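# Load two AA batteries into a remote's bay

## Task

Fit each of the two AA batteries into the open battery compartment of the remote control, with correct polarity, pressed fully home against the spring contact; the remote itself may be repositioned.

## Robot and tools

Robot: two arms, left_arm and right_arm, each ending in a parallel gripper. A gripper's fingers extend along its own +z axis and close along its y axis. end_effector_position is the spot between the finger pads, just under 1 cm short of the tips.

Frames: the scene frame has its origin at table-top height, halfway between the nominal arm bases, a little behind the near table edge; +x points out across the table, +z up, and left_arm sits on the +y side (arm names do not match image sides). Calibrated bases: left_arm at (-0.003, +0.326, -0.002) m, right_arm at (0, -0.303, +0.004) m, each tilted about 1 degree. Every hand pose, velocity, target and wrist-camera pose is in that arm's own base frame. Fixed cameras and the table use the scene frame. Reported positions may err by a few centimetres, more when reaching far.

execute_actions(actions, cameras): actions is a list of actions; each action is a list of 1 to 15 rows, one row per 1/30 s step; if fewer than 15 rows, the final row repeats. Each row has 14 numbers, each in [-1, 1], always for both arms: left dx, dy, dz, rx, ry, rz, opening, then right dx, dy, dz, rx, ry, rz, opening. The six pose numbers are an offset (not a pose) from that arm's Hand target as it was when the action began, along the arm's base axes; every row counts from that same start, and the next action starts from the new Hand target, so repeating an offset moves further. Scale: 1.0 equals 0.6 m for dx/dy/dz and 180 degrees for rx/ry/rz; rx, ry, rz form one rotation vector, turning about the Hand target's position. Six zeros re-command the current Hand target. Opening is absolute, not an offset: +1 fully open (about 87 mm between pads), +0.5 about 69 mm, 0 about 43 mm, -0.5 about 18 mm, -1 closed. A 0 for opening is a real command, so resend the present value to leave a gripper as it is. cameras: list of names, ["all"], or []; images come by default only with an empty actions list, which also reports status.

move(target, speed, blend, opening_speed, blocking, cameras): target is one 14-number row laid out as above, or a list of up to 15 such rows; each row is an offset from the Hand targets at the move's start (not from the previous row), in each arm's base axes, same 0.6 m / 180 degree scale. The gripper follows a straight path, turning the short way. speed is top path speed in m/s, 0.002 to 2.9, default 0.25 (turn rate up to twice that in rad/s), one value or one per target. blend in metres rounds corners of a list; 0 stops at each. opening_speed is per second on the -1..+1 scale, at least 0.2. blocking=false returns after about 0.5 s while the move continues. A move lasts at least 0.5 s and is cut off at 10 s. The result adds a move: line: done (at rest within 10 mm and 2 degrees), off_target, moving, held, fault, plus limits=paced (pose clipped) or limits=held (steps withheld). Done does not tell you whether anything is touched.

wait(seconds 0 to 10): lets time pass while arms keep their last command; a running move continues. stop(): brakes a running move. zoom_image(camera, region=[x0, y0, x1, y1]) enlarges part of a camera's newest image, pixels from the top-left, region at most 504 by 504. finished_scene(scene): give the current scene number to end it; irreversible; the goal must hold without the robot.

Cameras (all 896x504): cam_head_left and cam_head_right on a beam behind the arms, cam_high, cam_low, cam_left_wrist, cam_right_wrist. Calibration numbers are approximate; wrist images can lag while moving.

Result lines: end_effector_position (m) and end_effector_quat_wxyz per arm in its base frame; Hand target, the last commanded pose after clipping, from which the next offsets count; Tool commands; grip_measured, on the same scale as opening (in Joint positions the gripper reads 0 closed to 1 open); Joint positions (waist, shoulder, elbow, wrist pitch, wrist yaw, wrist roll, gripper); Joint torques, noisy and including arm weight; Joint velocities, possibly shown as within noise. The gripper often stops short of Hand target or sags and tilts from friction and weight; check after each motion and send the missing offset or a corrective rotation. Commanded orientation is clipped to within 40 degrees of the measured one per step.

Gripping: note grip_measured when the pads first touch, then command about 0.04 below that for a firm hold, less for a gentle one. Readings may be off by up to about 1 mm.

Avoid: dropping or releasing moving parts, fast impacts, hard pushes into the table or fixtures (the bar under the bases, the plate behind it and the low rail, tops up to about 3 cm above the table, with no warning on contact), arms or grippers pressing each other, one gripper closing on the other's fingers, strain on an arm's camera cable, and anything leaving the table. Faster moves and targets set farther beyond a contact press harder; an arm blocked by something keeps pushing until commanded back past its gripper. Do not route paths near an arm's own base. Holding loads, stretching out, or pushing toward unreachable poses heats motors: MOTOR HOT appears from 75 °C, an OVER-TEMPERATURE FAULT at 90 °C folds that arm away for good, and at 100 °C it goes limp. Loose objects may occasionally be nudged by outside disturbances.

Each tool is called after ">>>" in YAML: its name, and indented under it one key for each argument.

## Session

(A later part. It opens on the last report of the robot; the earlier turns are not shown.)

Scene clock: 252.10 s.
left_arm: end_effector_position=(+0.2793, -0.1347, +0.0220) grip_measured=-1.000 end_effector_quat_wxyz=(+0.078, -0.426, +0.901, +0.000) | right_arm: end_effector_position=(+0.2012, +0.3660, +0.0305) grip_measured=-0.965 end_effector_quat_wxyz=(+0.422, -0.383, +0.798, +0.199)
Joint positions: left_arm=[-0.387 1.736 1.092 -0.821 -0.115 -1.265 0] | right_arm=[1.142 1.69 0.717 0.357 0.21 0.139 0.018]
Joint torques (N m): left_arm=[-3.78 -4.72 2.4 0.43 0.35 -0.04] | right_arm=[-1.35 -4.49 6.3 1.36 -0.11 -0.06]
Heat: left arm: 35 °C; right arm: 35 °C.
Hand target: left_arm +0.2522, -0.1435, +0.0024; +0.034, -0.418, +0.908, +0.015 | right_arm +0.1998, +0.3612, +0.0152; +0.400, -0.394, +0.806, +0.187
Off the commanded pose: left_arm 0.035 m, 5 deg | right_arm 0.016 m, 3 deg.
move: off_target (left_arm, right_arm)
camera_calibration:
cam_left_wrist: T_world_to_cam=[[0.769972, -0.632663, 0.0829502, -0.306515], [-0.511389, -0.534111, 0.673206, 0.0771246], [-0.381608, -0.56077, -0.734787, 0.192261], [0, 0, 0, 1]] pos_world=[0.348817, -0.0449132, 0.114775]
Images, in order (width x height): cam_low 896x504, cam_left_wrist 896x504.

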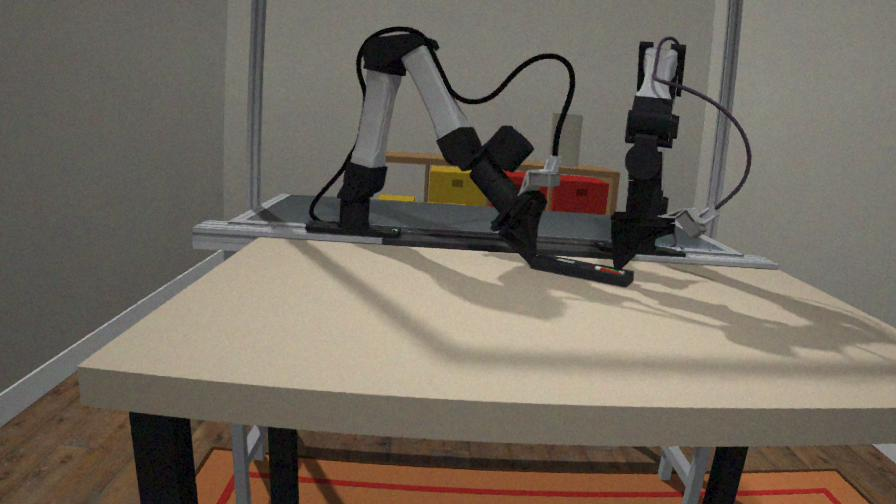

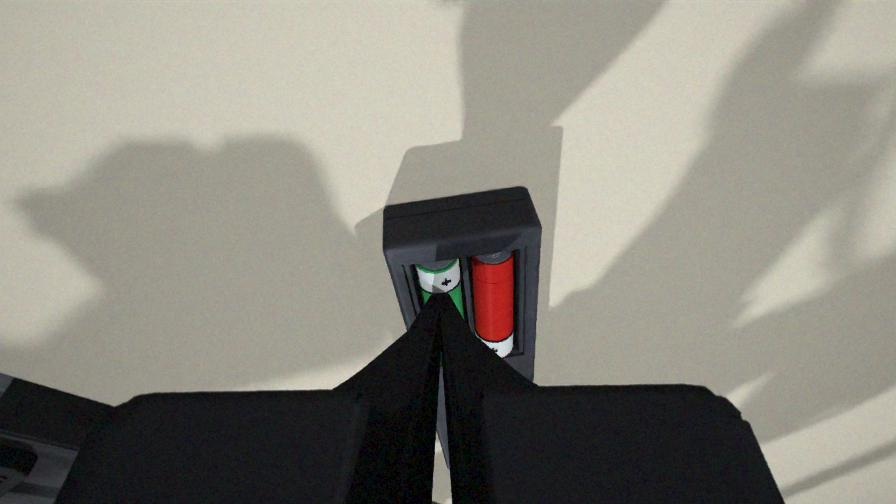

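>>> move:
  target:
    - [0.045,0.018,0.035,0,0,0,-1,0,0,0,0,0,0,-1]
    - [0.045,0.018,0.16,0,0,0,-1,0,0,0,0,0,0,-1]
  speed: 0.08
  cameras: ["cam_left_wrist","cam_low","cam_head_left"]

>>> zoom_image:
  camera: "cam_left_wrist"
  region: [340, 100, 560, 320]

>>> zoom_image:
  camera: "cam_low"
  region: [590, 250, 640, 290]

Scene clock: 254.80 s.
left_arm: end_effector_position=(+0.2721, -0.1313, +0.0844) grip_measured=-1.000 end_effector_quat_wxyz=(+0.019, -0.421, +0.906, +0.033) | right_arm: end_effector_position=(+0.2012, +0.3660, +0.0305) grip_measured=-0.965 end_effector_quat_wxyz=(+0.422, -0.383, +0.798, +0.199)
Joint positions: left_arm=[-0.362 1.763 1.378 -1.206 -0.073 -1.232 0] | right_arm=[1.142 1.69 0.717 0.357 0.21 0.139 0.018]
Joint torques (N m): left_arm=[-0.4 -9.54 8.98 0.22 -0.01 0.27] | right_arm=[-1.37 -4.49 6.31 1.36 -0.12 -0.08]
Heat: left arm: 35 °C; right arm: 35 °C.
Hand target: left_arm +0.2792, -0.1327, +0.0984; +0.034, -0.418, +0.908, +0.015 | right_arm +0.1998, +0.3612, +0.0152; +0.400, -0.394, +0.806, +0.187
Off the commanded pose: left_arm 0.016 m, 3 deg | right_arm 0.016 m, 3 deg.
move: off_target (left_arm, right_arm)
camera_calibration:
cam_left_wrist: T_world_to_cam=[[0.767548, -0.640384, -0.0279237, -0.294808], [-0.420797, -0.536262, 0.731678, 0.00345206], [-0.483529, -0.549848, -0.681078, 0.261885], [0, 0, 0, 1]] pos_world=[0.35436, -0.0429422, 0.167606]
Images, in order (width x height): cam_head_left 896x504, cam_low 896x504, cam_left_wrist 896x504.

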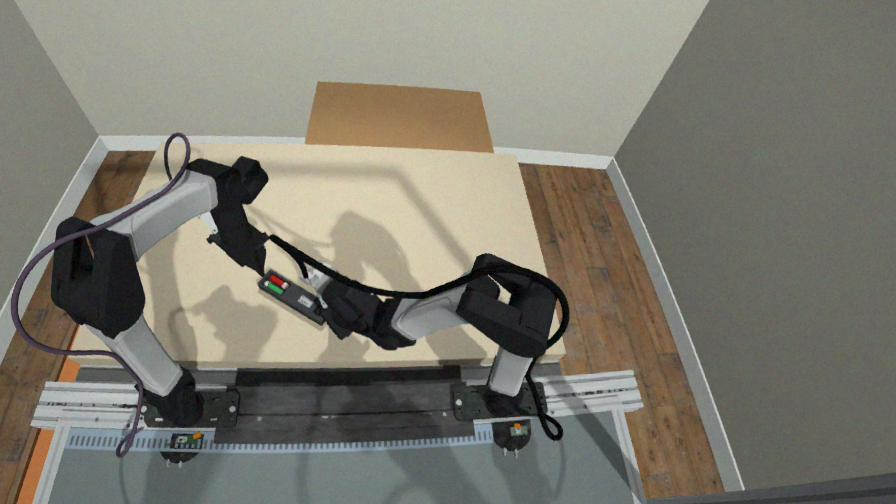

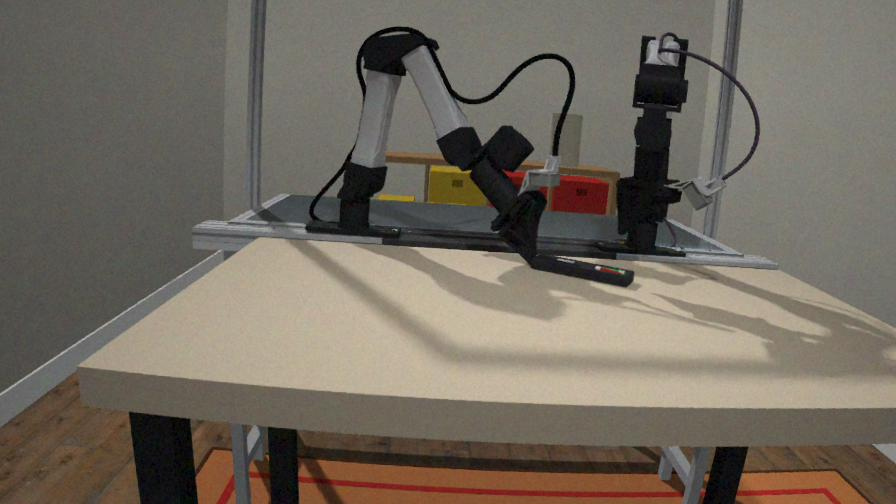

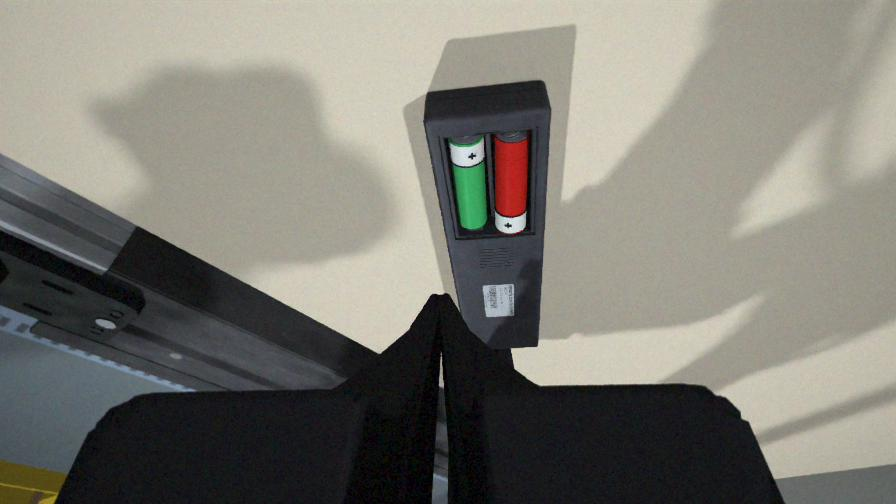

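Scaled by 2.291 from the camera's 896x504 image, which has a finer 1280x720 frame.

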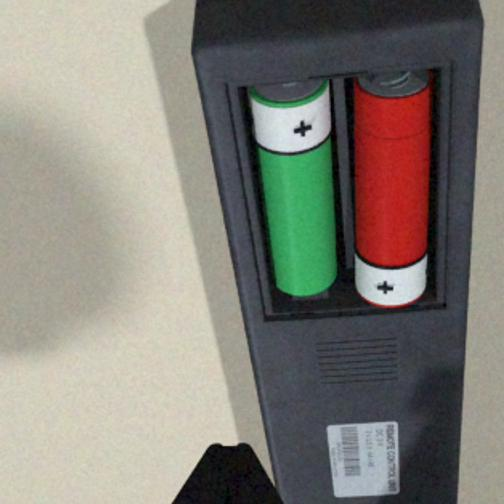

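Scaled by 10.080 from the camera's 896x504 image, which has a finer 1280x720 frame.

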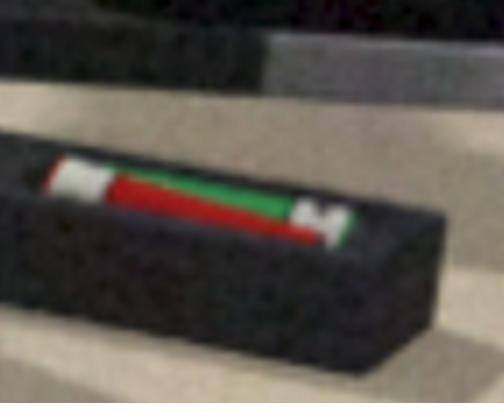

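>>> move:
  target:
    - [0.008,-0.056,-0.06,0,0,0,-1,0,0,0,0,0,0,-1]
  speed: 0.1
  cameras: ["cam_left_wrist"]

>>> zoom_image:
  camera: "cam_left_wrist"
  region: [340, 150, 560, 370]

Scene clock: 256.33 s.
left_arm: end_effector_position=(+0.2825, -0.1628, +0.0666) grip_measured=-1.000 end_effector_quat_wxyz=(+0.033, -0.413, +0.910, +0.017) | right_arm: end_effector_position=(+0.2012, +0.3660, +0.0305) grip_measured=-0.965 end_effector_quat_wxyz=(+0.422, -0.383, +0.798, +0.199)
Joint positions: left_arm=[-0.439 1.82 1.378 -1.112 -0.073 -1.292 0] | right_arm=[1.142 1.69 0.717 0.357 0.21 0.139 0.018]
Joint torques (N m): left_arm=[-1.42 -7.23 6.01 0.52 -0.04 -0.04] | right_arm=[-1.32 -4.49 6.28 1.35 -0.11 -0.06]
Heat: left arm: 35 °C; right arm: 35 °C.
Hand target: left_arm +0.2839, -0.1664, +0.0624; +0.034, -0.418, +0.908, +0.015 | right_arm +0.1998, +0.3612, +0.0152; +0.400, -0.394, +0.806, +0.187
Off the commanded pose: left_arm 0.006 m, 1 deg | right_arm 0.016 m, 3 deg.
move: off_target (right_arm)
camera_calibration:
cam_left_wrist: T_world_to_cam=[[0.756673, -0.653676, 0.012392, -0.325302], [-0.458077, -0.51654, 0.72343, 0.0182581], [-0.466488, -0.553077, -0.690286, 0.232826], [0, 0, 0, 1]] pos_world=[0.363121, -0.0744401, 0.151539]
Images, in order (width x height): cam_left_wrist 896x504.

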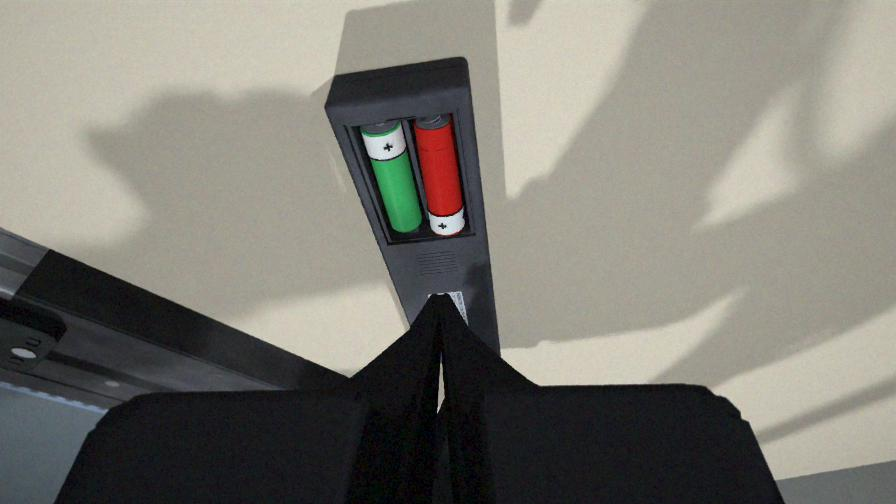

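Scaled by 2.291 from the camera's 896x504 image, which has a finer 1280x720 frame.

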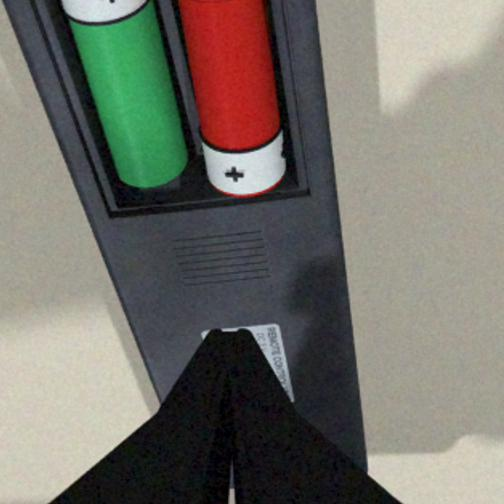

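>>> move:
  target:
    - [0.0,-0.003,-0.068,0,0,0,-1,0,0,0,0,0,0,-1]
  speed: 0.08
  cameras: ["cam_left_wrist"]

>>> zoom_image:
  camera: "cam_left_wrist"
  region: [340, 150, 560, 370]

Scene clock: 257.53 s.
left_arm: end_effector_position=(+0.2796, -0.1615, +0.0257) grip_measured=-1.000 end_effector_quat_wxyz=(+0.027, -0.415, +0.909, +0.024) | right_arm: end_effector_position=(+0.2012, +0.3660, +0.0305) grip_measured=-0.965 end_effector_quat_wxyz=(+0.422, -0.383, +0.798, +0.199)
Joint positions: left_arm=[-0.439 1.867 1.269 -0.974 -0.073 -1.296 0] | right_arm=[1.142 1.69 0.717 0.357 0.21 0.139 0.018]
Joint torques (N m): left_arm=[-1.95 -7.34 5.89 0.63 -0.04 -0.06] | right_arm=[-1.37 -4.49 6.3 1.35 -0.11 -0.07]
Heat: left arm: 35 °C; right arm: 35 °C.
Hand target: left_arm +0.2839, -0.1681, +0.0215; +0.034, -0.418, +0.908, +0.015 | right_arm +0.1998, +0.3612, +0.0152; +0.400, -0.394, +0.806, +0.187
Off the commanded pose: left_arm 0.009 m, 1 deg | right_arm 0.016 m, 3 deg.
move: off_target (right_arm)
camera_calibration:
cam_left_wrist: T_world_to_cam=[[0.759709, -0.650246, -0.00461089, -0.321613], [-0.444095, -0.524008, 0.72677, 0.0420038], [-0.474996, -0.550086, -0.686865, 0.206643], [0, 0, 0, 1]] pos_world=[0.361141, -0.0734457, 0.109926]
Images, in order (width x height): cam_left_wrist 896x504.

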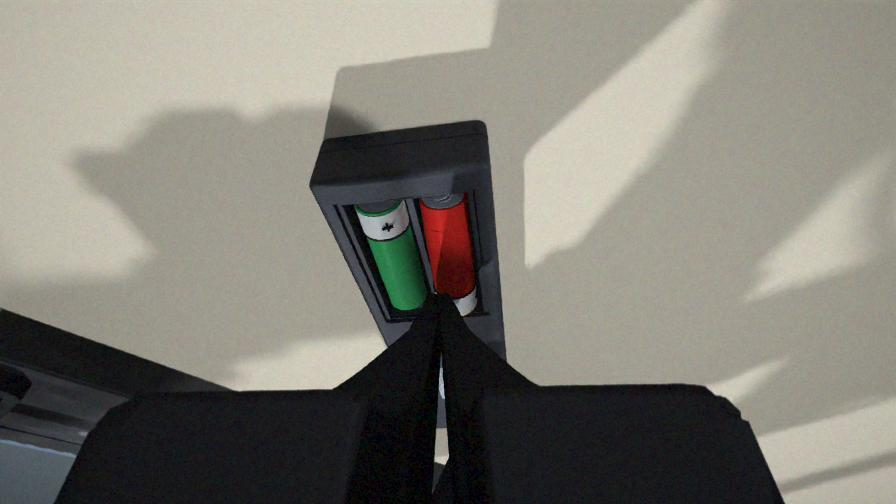

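Scaled by 2.291 from the camera's 896x504 image, which has a finer 1280x720 frame.

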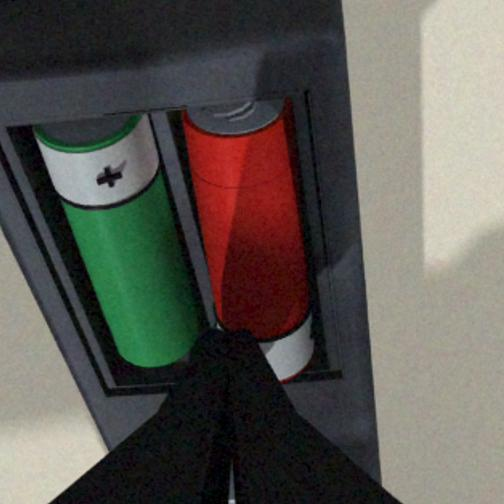

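>>> move:
  target:
    - [0.0,0.0,0.04,0,0,0,-1,0,0,0,0,0,0,-1]
    - [0.01,-0.010,0.04,0,0,0,-1,0,0,0,0,0,0,-1]
    - [0.01,-0.010,0.002,0,0,0,-1,0,0,0,0,0,0,-1]
  speed: 0.08
  cameras: ["cam_left_wrist"]

>>> zoom_image:
  camera: "cam_left_wrist"
  region: [340, 150, 560, 370]

Scene clock: 260.07 s.
left_arm: end_effector_position=(+0.2886, -0.1700, +0.0265) grip_measured=-1.000 end_effector_quat_wxyz=(+0.032, -0.414, +0.909, +0.018) | right_arm: end_effector_position=(+0.2012, +0.3660, +0.0305) grip_measured=-0.965 end_effector_quat_wxyz=(+0.422, -0.383, +0.798, +0.199)
Joint positions: left_arm=[-0.451 1.895 1.31 -0.973 -0.073 -1.305 0] | right_arm=[1.142 1.69 0.717 0.357 0.21 0.139 0.018]
Joint torques (N m): left_arm=[-1.65 -7.64 5.96 0.48 -0.04 -0.05] | right_arm=[-1.37 -4.49 6.32 1.36 -0.12 -0.07]
Heat: left arm: 35 °C; right arm: 35 °C.
Hand target: left_arm +0.2899, -0.1741, +0.0227; +0.034, -0.417, +0.908, +0.015 | right_arm +0.1998, +0.3612, +0.0152; +0.400, -0.394, +0.806, +0.187
Off the commanded pose: left_arm 0.006 m, 1 deg | right_arm 0.016 m, 3 deg.
move: off_target (right_arm)
camera_calibration:
cam_left_wrist: T_world_to_cam=[[0.7579, -0.652293, 0.0100716, -0.334207], [-0.455452, -0.51801, 0.724036, 0.0452612], [-0.467067, -0.553334, -0.689688, 0.204066], [0, 0, 0, 1]] pos_world=[0.369222, -0.0816389, 0.111337]
Images, in order (width x height): cam_left_wrist 896x504.

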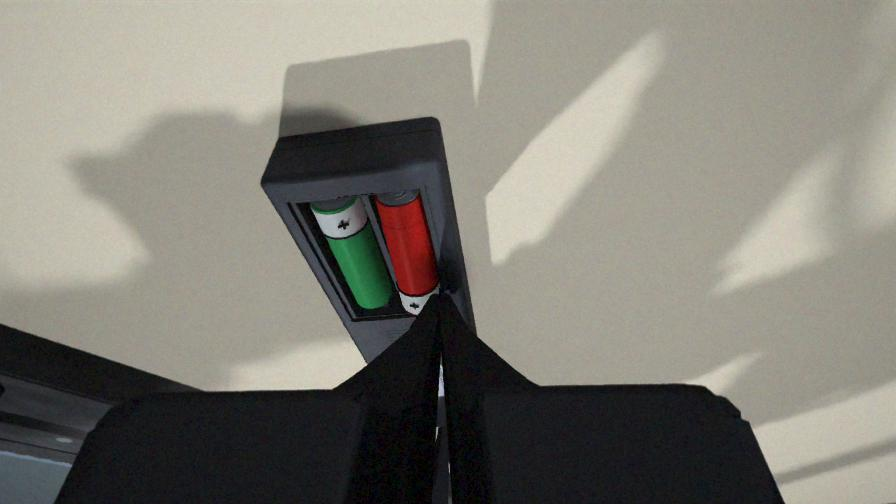

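Scaled by 2.291 from the camera's 896x504 image, which has a finer 1280x720 frame.

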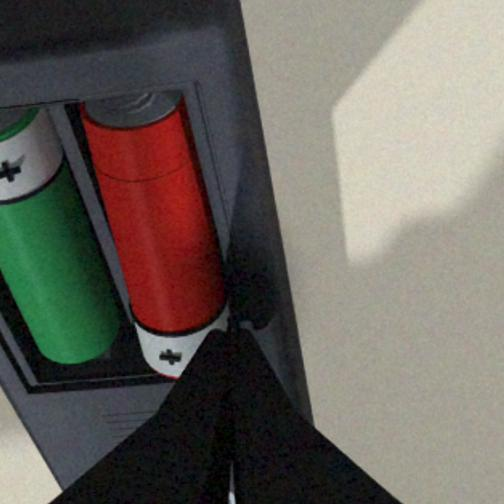

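>>> move:
  target:
    - [0.0,0.0,0.04,0,0,0,-1,0,0,0,0,0,0,-1]
    - [-0.022,0.022,0.04,0,0,0,-1,0,0,0,0,0,0,-1]
    - [-0.008,0.0065,0.04,0,0,0,-1,0,0,0,0,0,0,-1]
    - [-0.008,0.0065,0.002,0,0,0,-1,0,0,0,0,0,0,-1]
  speed: 0.08
  cameras: ["cam_left_wrist"]

>>> zoom_image:
  camera: "cam_left_wrist"
  region: [340, 150, 560, 370]

Scene clock: 263.30 s.
left_arm: end_effector_position=(+0.2840, -0.1665, +0.0278) grip_measured=-1.000 end_effector_quat_wxyz=(+0.032, -0.416, +0.909, +0.018) | right_arm: end_effector_position=(+0.2012, +0.3660, +0.0305) grip_measured=-0.965 end_effector_quat_wxyz=(+0.422, -0.383, +0.798, +0.199)
Joint positions: left_arm=[-0.447 1.871 1.284 -0.97 -0.073 -1.305 0] | right_arm=[1.142 1.69 0.717 0.357 0.21 0.139 0.018]
Joint torques (N m): left_arm=[-1.61 -7.41 5.96 0.52 -0.04 0] | right_arm=[-1.36 -4.49 6.3 1.36 -0.12 -0.07]
Heat: left arm: 35 °C; right arm: 35 °C.
Hand target: left_arm +0.2851, -0.1703, +0.0240; +0.034, -0.417, +0.908, +0.015 | right_arm +0.1998, +0.3612, +0.0152; +0.400, -0.394, +0.806, +0.187
Off the commanded pose: left_arm 0.006 m, 0 deg | right_arm 0.016 m, 3 deg.
move: off_target (right_arm)
camera_calibration:
cam_left_wrist: T_world_to_cam=[[0.760097, -0.649714, 0.0111566, -0.328665], [-0.454442, -0.51922, 0.723805, 0.0435746], [-0.464474, -0.555232, -0.689914, 0.203664], [0, 0, 0, 1]] pos_world=[0.364216, -0.0778333, 0.112638]
Images, in order (width x height): cam_left_wrist 896x504.

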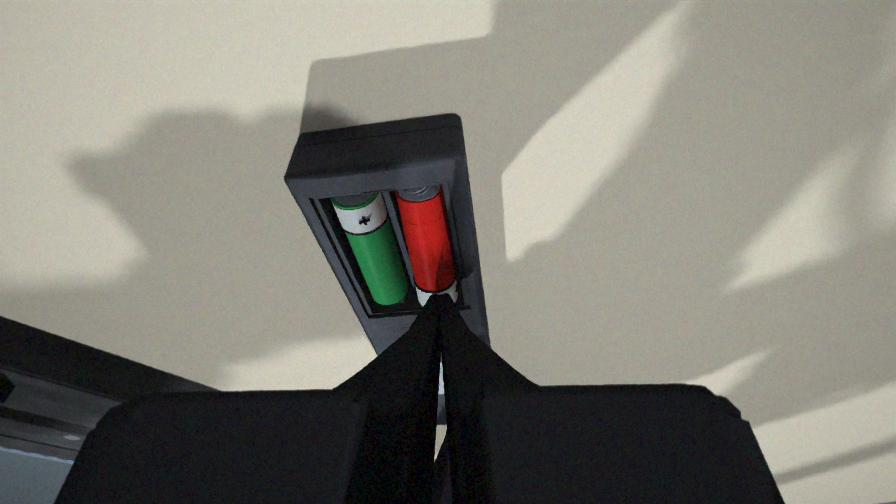

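Scaled by 2.291 from the camera's 896x504 image, which has a finer 1280x720 frame.

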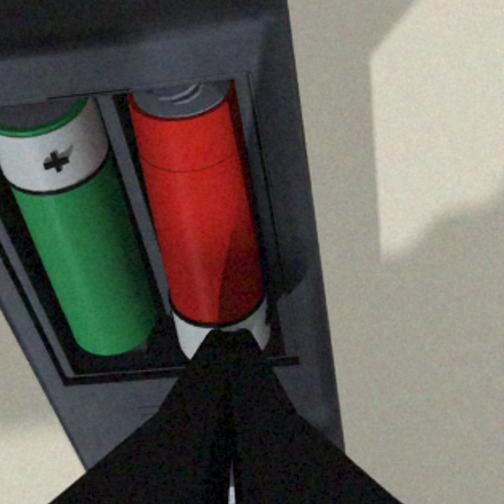

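Centered on the cap. Press and drag +u (remote axis now nearer +x).

>>> move:
  target:
    - [0.0,0.0,-0.04,0,0,0,-1,0,0,0,0,0,0,-1]
    - [0.05,0.03,-0.045,0,0,0,-1,0,0,0,0,0,0,-1]
  speed: 0.06
  cameras: ["cam_left_wrist","cam_low"]

>>> zoom_image:
  camera: "cam_left_wrist"
  region: [340, 150, 560, 370]

>>> zoom_image:
  camera: "cam_low"
  region: [590, 250, 640, 290]

Scene clock: 265.30 s.
left_arm: end_effector_position=(+0.2915, -0.1639, +0.0197) grip_measured=-1.000 end_effector_quat_wxyz=(-0.007, -0.413, +0.911, +0.000) | right_arm: end_effector_position=(+0.2012, +0.3660, +0.0305) grip_measured=-0.965 end_effector_quat_wxyz=(+0.422, -0.383, +0.798, +0.199)
Joint positions: left_arm=[-0.388 1.93 1.316 -0.967 0.011 -1.241 0] | right_arm=[1.142 1.69 0.717 0.357 0.21 0.139 0.018]
Joint torques (N m): left_arm=[0.58 -4.36 6.12 1.11 -0.78 0.18] | right_arm=[-1.37 -4.52 6.31 1.36 -0.11 -0.07]
Heat: left arm: 35 °C; right arm: 35 °C.
Hand target: left_arm +0.3152, -0.1522, -0.0030; +0.034, -0.418, +0.908, +0.015 | right_arm +0.1998, +0.3612, +0.0152; +0.400, -0.394, +0.806, +0.187
Off the commanded pose: left_arm 0.035 m, 5 deg | right_arm 0.016 m, 3 deg.
move: off_target (left_arm, right_arm)
camera_calibration:
cam_left_wrist: T_world_to_cam=[[0.756858, -0.653496, 0.010425, -0.332204], [-0.414336, -0.467413, 0.780929, 0.0499813], [-0.505461, -0.595372, -0.624533, 0.207083], [0, 0, 0, 1]] pos_world=[0.376813, -0.0704406, 0.0937616]
Images, in order (width x height): cam_low 896x504, cam_left_wrist 896x504.

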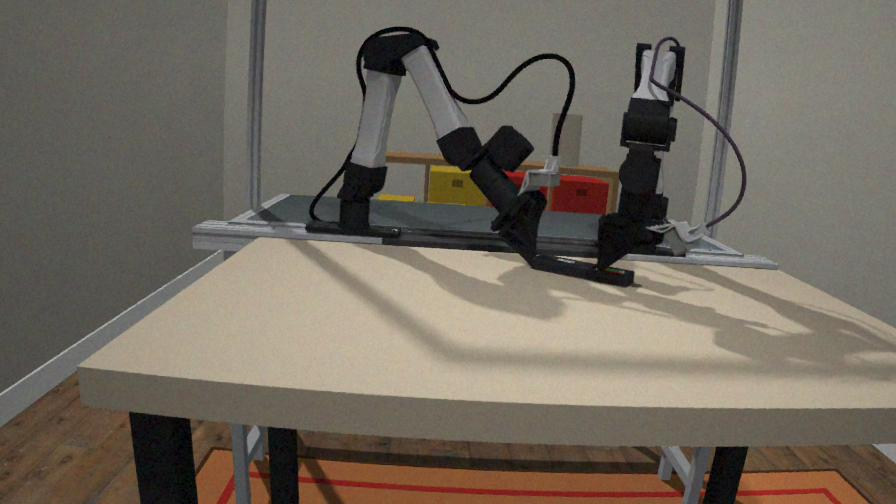

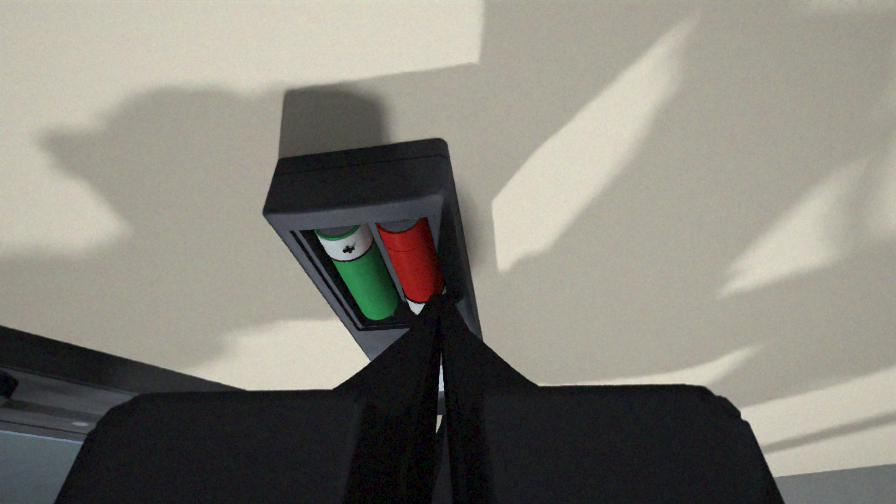

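Scaled by 2.291 from the camera's 896x504 image, which has a finer 1280x720 frame.

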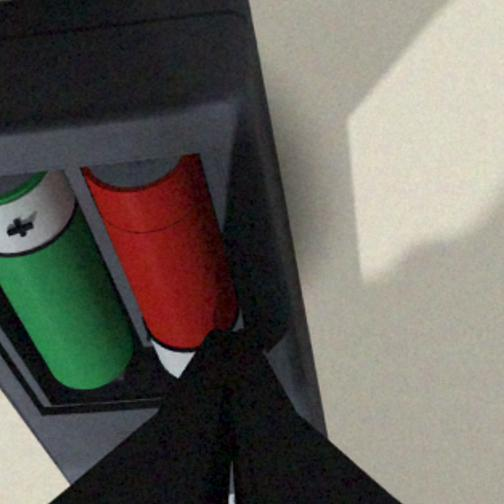

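Scaled by 10.080 from the camera's 896x504 image, which has a finer 1280x720 frame.

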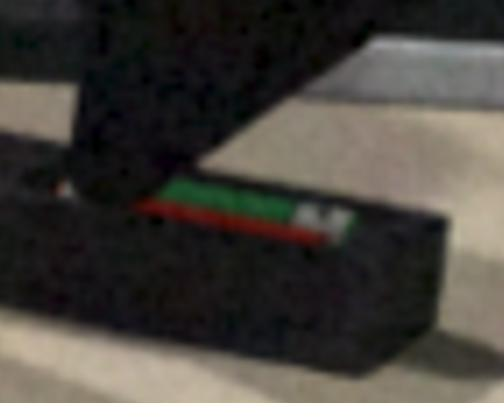

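>>> move:
  target:
    - [-0.033,-0.025,0.035,0,0,0,-1,0,0,0,0,0,0,-1]
    - [-0.033,-0.0,0.17,0,0,0,-1,0,0,0,0,0,0,-1]
  speed: 0.08
  cameras: ["cam_left_wrist","cam_low"]

>>> zoom_image:
  camera: "cam_left_wrist"
  region: [330, 70, 550, 290]

>>> zoom_image:
  camera: "cam_low"
  region: [590, 250, 640, 290]

Scene clock: 269.17 s.
left_arm: end_effector_position=(+0.2871, -0.1535, +0.0842) grip_measured=-1.000 end_effector_quat_wxyz=(+0.013, -0.420, +0.907, +0.029) | right_arm: end_effector_position=(+0.2012, +0.3660, +0.0305) grip_measured=-0.965 end_effector_quat_wxyz=(+0.422, -0.383, +0.798, +0.199)
Joint positions: left_arm=[-0.401 1.85 1.484 -1.23 -0.059 -1.27 0] | right_arm=[1.142 1.69 0.717 0.357 0.21 0.139 0.018]
Joint torques (N m): left_arm=[-0.31 -10.37 8.98 0.19 -0.16 0.27] | right_arm=[-1.36 -4.52 6.27 1.36 -0.11 -0.07]
Heat: left arm: 35 °C; right arm: 36 °C.
Hand target: left_arm +0.2954, -0.1523, +0.0990; +0.034, -0.418, +0.908, +0.015 | right_arm +0.1998, +0.3612, +0.0152; +0.400, -0.394, +0.806, +0.187
Off the commanded pose: left_arm 0.017 m, 3 deg | right_arm 0.016 m, 3 deg.
move: off_target (left_arm, right_arm)
camera_calibration:
cam_left_wrist: T_world_to_cam=[[0.767044, -0.641075, -0.0258206, -0.320815], [-0.416012, -0.527588, 0.740665, -0.00284435], [-0.488445, -0.557381, -0.671378, 0.256275], [0, 0, 0, 1]] pos_world=[0.370072, -0.0643246, 0.16588]
Images, in order (width x height): cam_low 896x504, cam_left_wrist 896x504.

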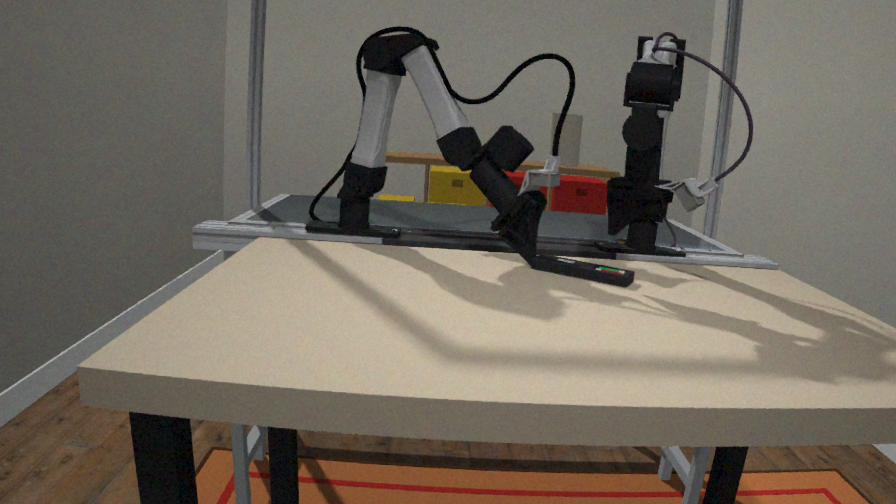

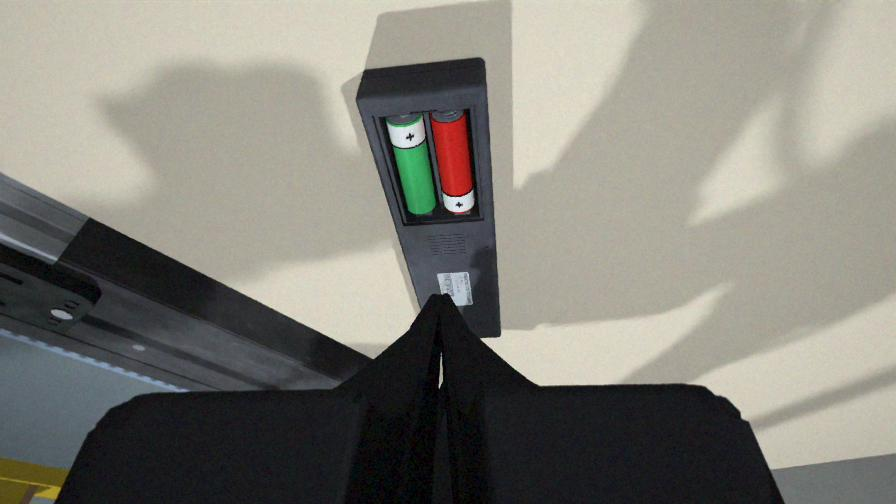

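Scaled by 2.291 from the camera's 896x504 image, which has a finer 1280x720 frame.

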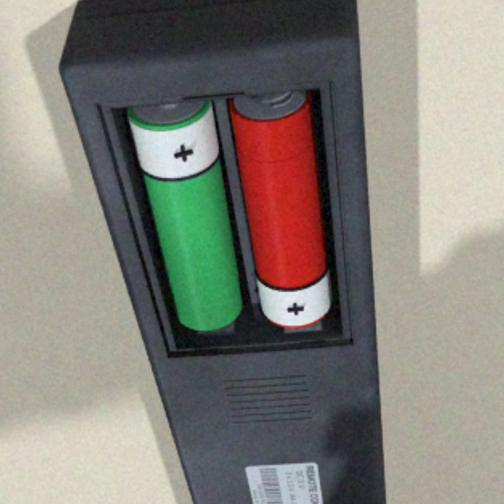

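Scaled by 10.080 from the camera's 896x504 image, which has a finer 1280x720 frame.

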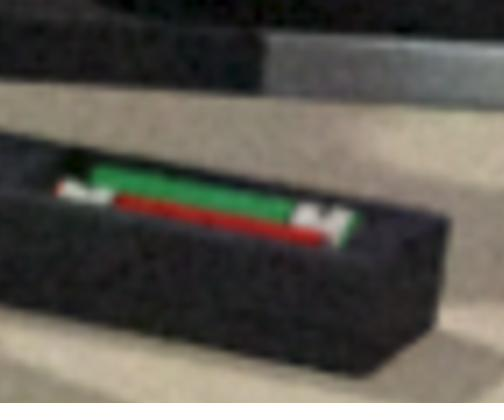

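>>> move:
  target: [0,0,0.05,0,0,0,-1,-0.05,-0.06,0.06,0,0,0,-1]
  speed: 0.1
  cameras: ["cam_left_wrist"]

>>> zoom_image:
  camera: "cam_left_wrist"
  region: [330, 20, 550, 240]

Scene clock: 270.70 s.
left_arm: end_effector_position=(+0.2883, -0.1540, +0.1135) grip_measured=-1.000 end_effector_quat_wxyz=(+0.012, -0.420, +0.907, +0.030) | right_arm: end_effector_position=(+0.1729, +0.3287, +0.0498) grip_measured=-0.965 end_effector_quat_wxyz=(+0.399, -0.401, +0.803, +0.186)
Joint positions: left_arm=[-0.401 1.85 1.6 -1.348 -0.059 -1.269 0] | right_arm=[1.172 1.47 0.643 0.15 0.216 0.143 0.018]
Joint torques (N m): left_arm=[-0.32 -10.52 9.09 0.22 -0.17 0.26] | right_arm=[0.16 -7.9 4.72 1.57 0.23 0.18]
Heat: left arm: 35 °C; right arm: 36 °C.
Hand target: left_arm +0.2953, -0.1523, +0.1290; +0.034, -0.418, +0.908, +0.015 | right_arm +0.1698, +0.3252, +0.0512; +0.400, -0.394, +0.806, +0.187
Off the commanded pose: left_arm 0.017 m, 3 deg | right_arm 0.005 m, 1 deg.
move: off_target (left_arm)
camera_calibration:
cam_left_wrist: T_world_to_cam=[[0.766733, -0.641341, -0.02833, -0.32094], [-0.414414, -0.528177, 0.741141, -0.0248541], [-0.490288, -0.556517, -0.670751, 0.276779], [0, 0, 0, 1]] pos_world=[0.371476, -0.0649268, 0.194978]
Images, in order (width x height): cam_left_wrist 896x504.

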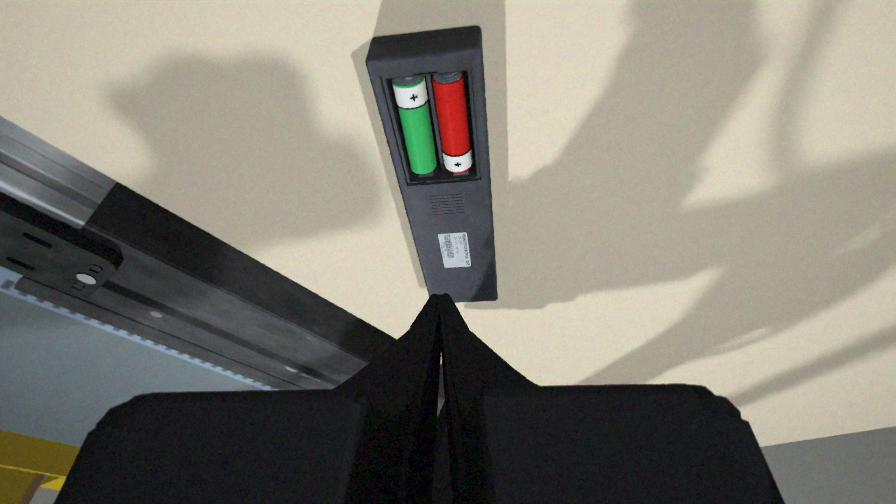

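Scaled by 2.291 from the camera's 896x504 image, which has a finer 1280x720 frame.

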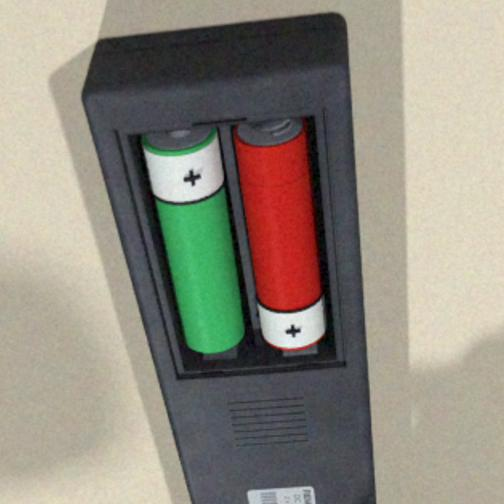

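>>> finished_scene:
  scene: 2

The scene is finished: the task was done.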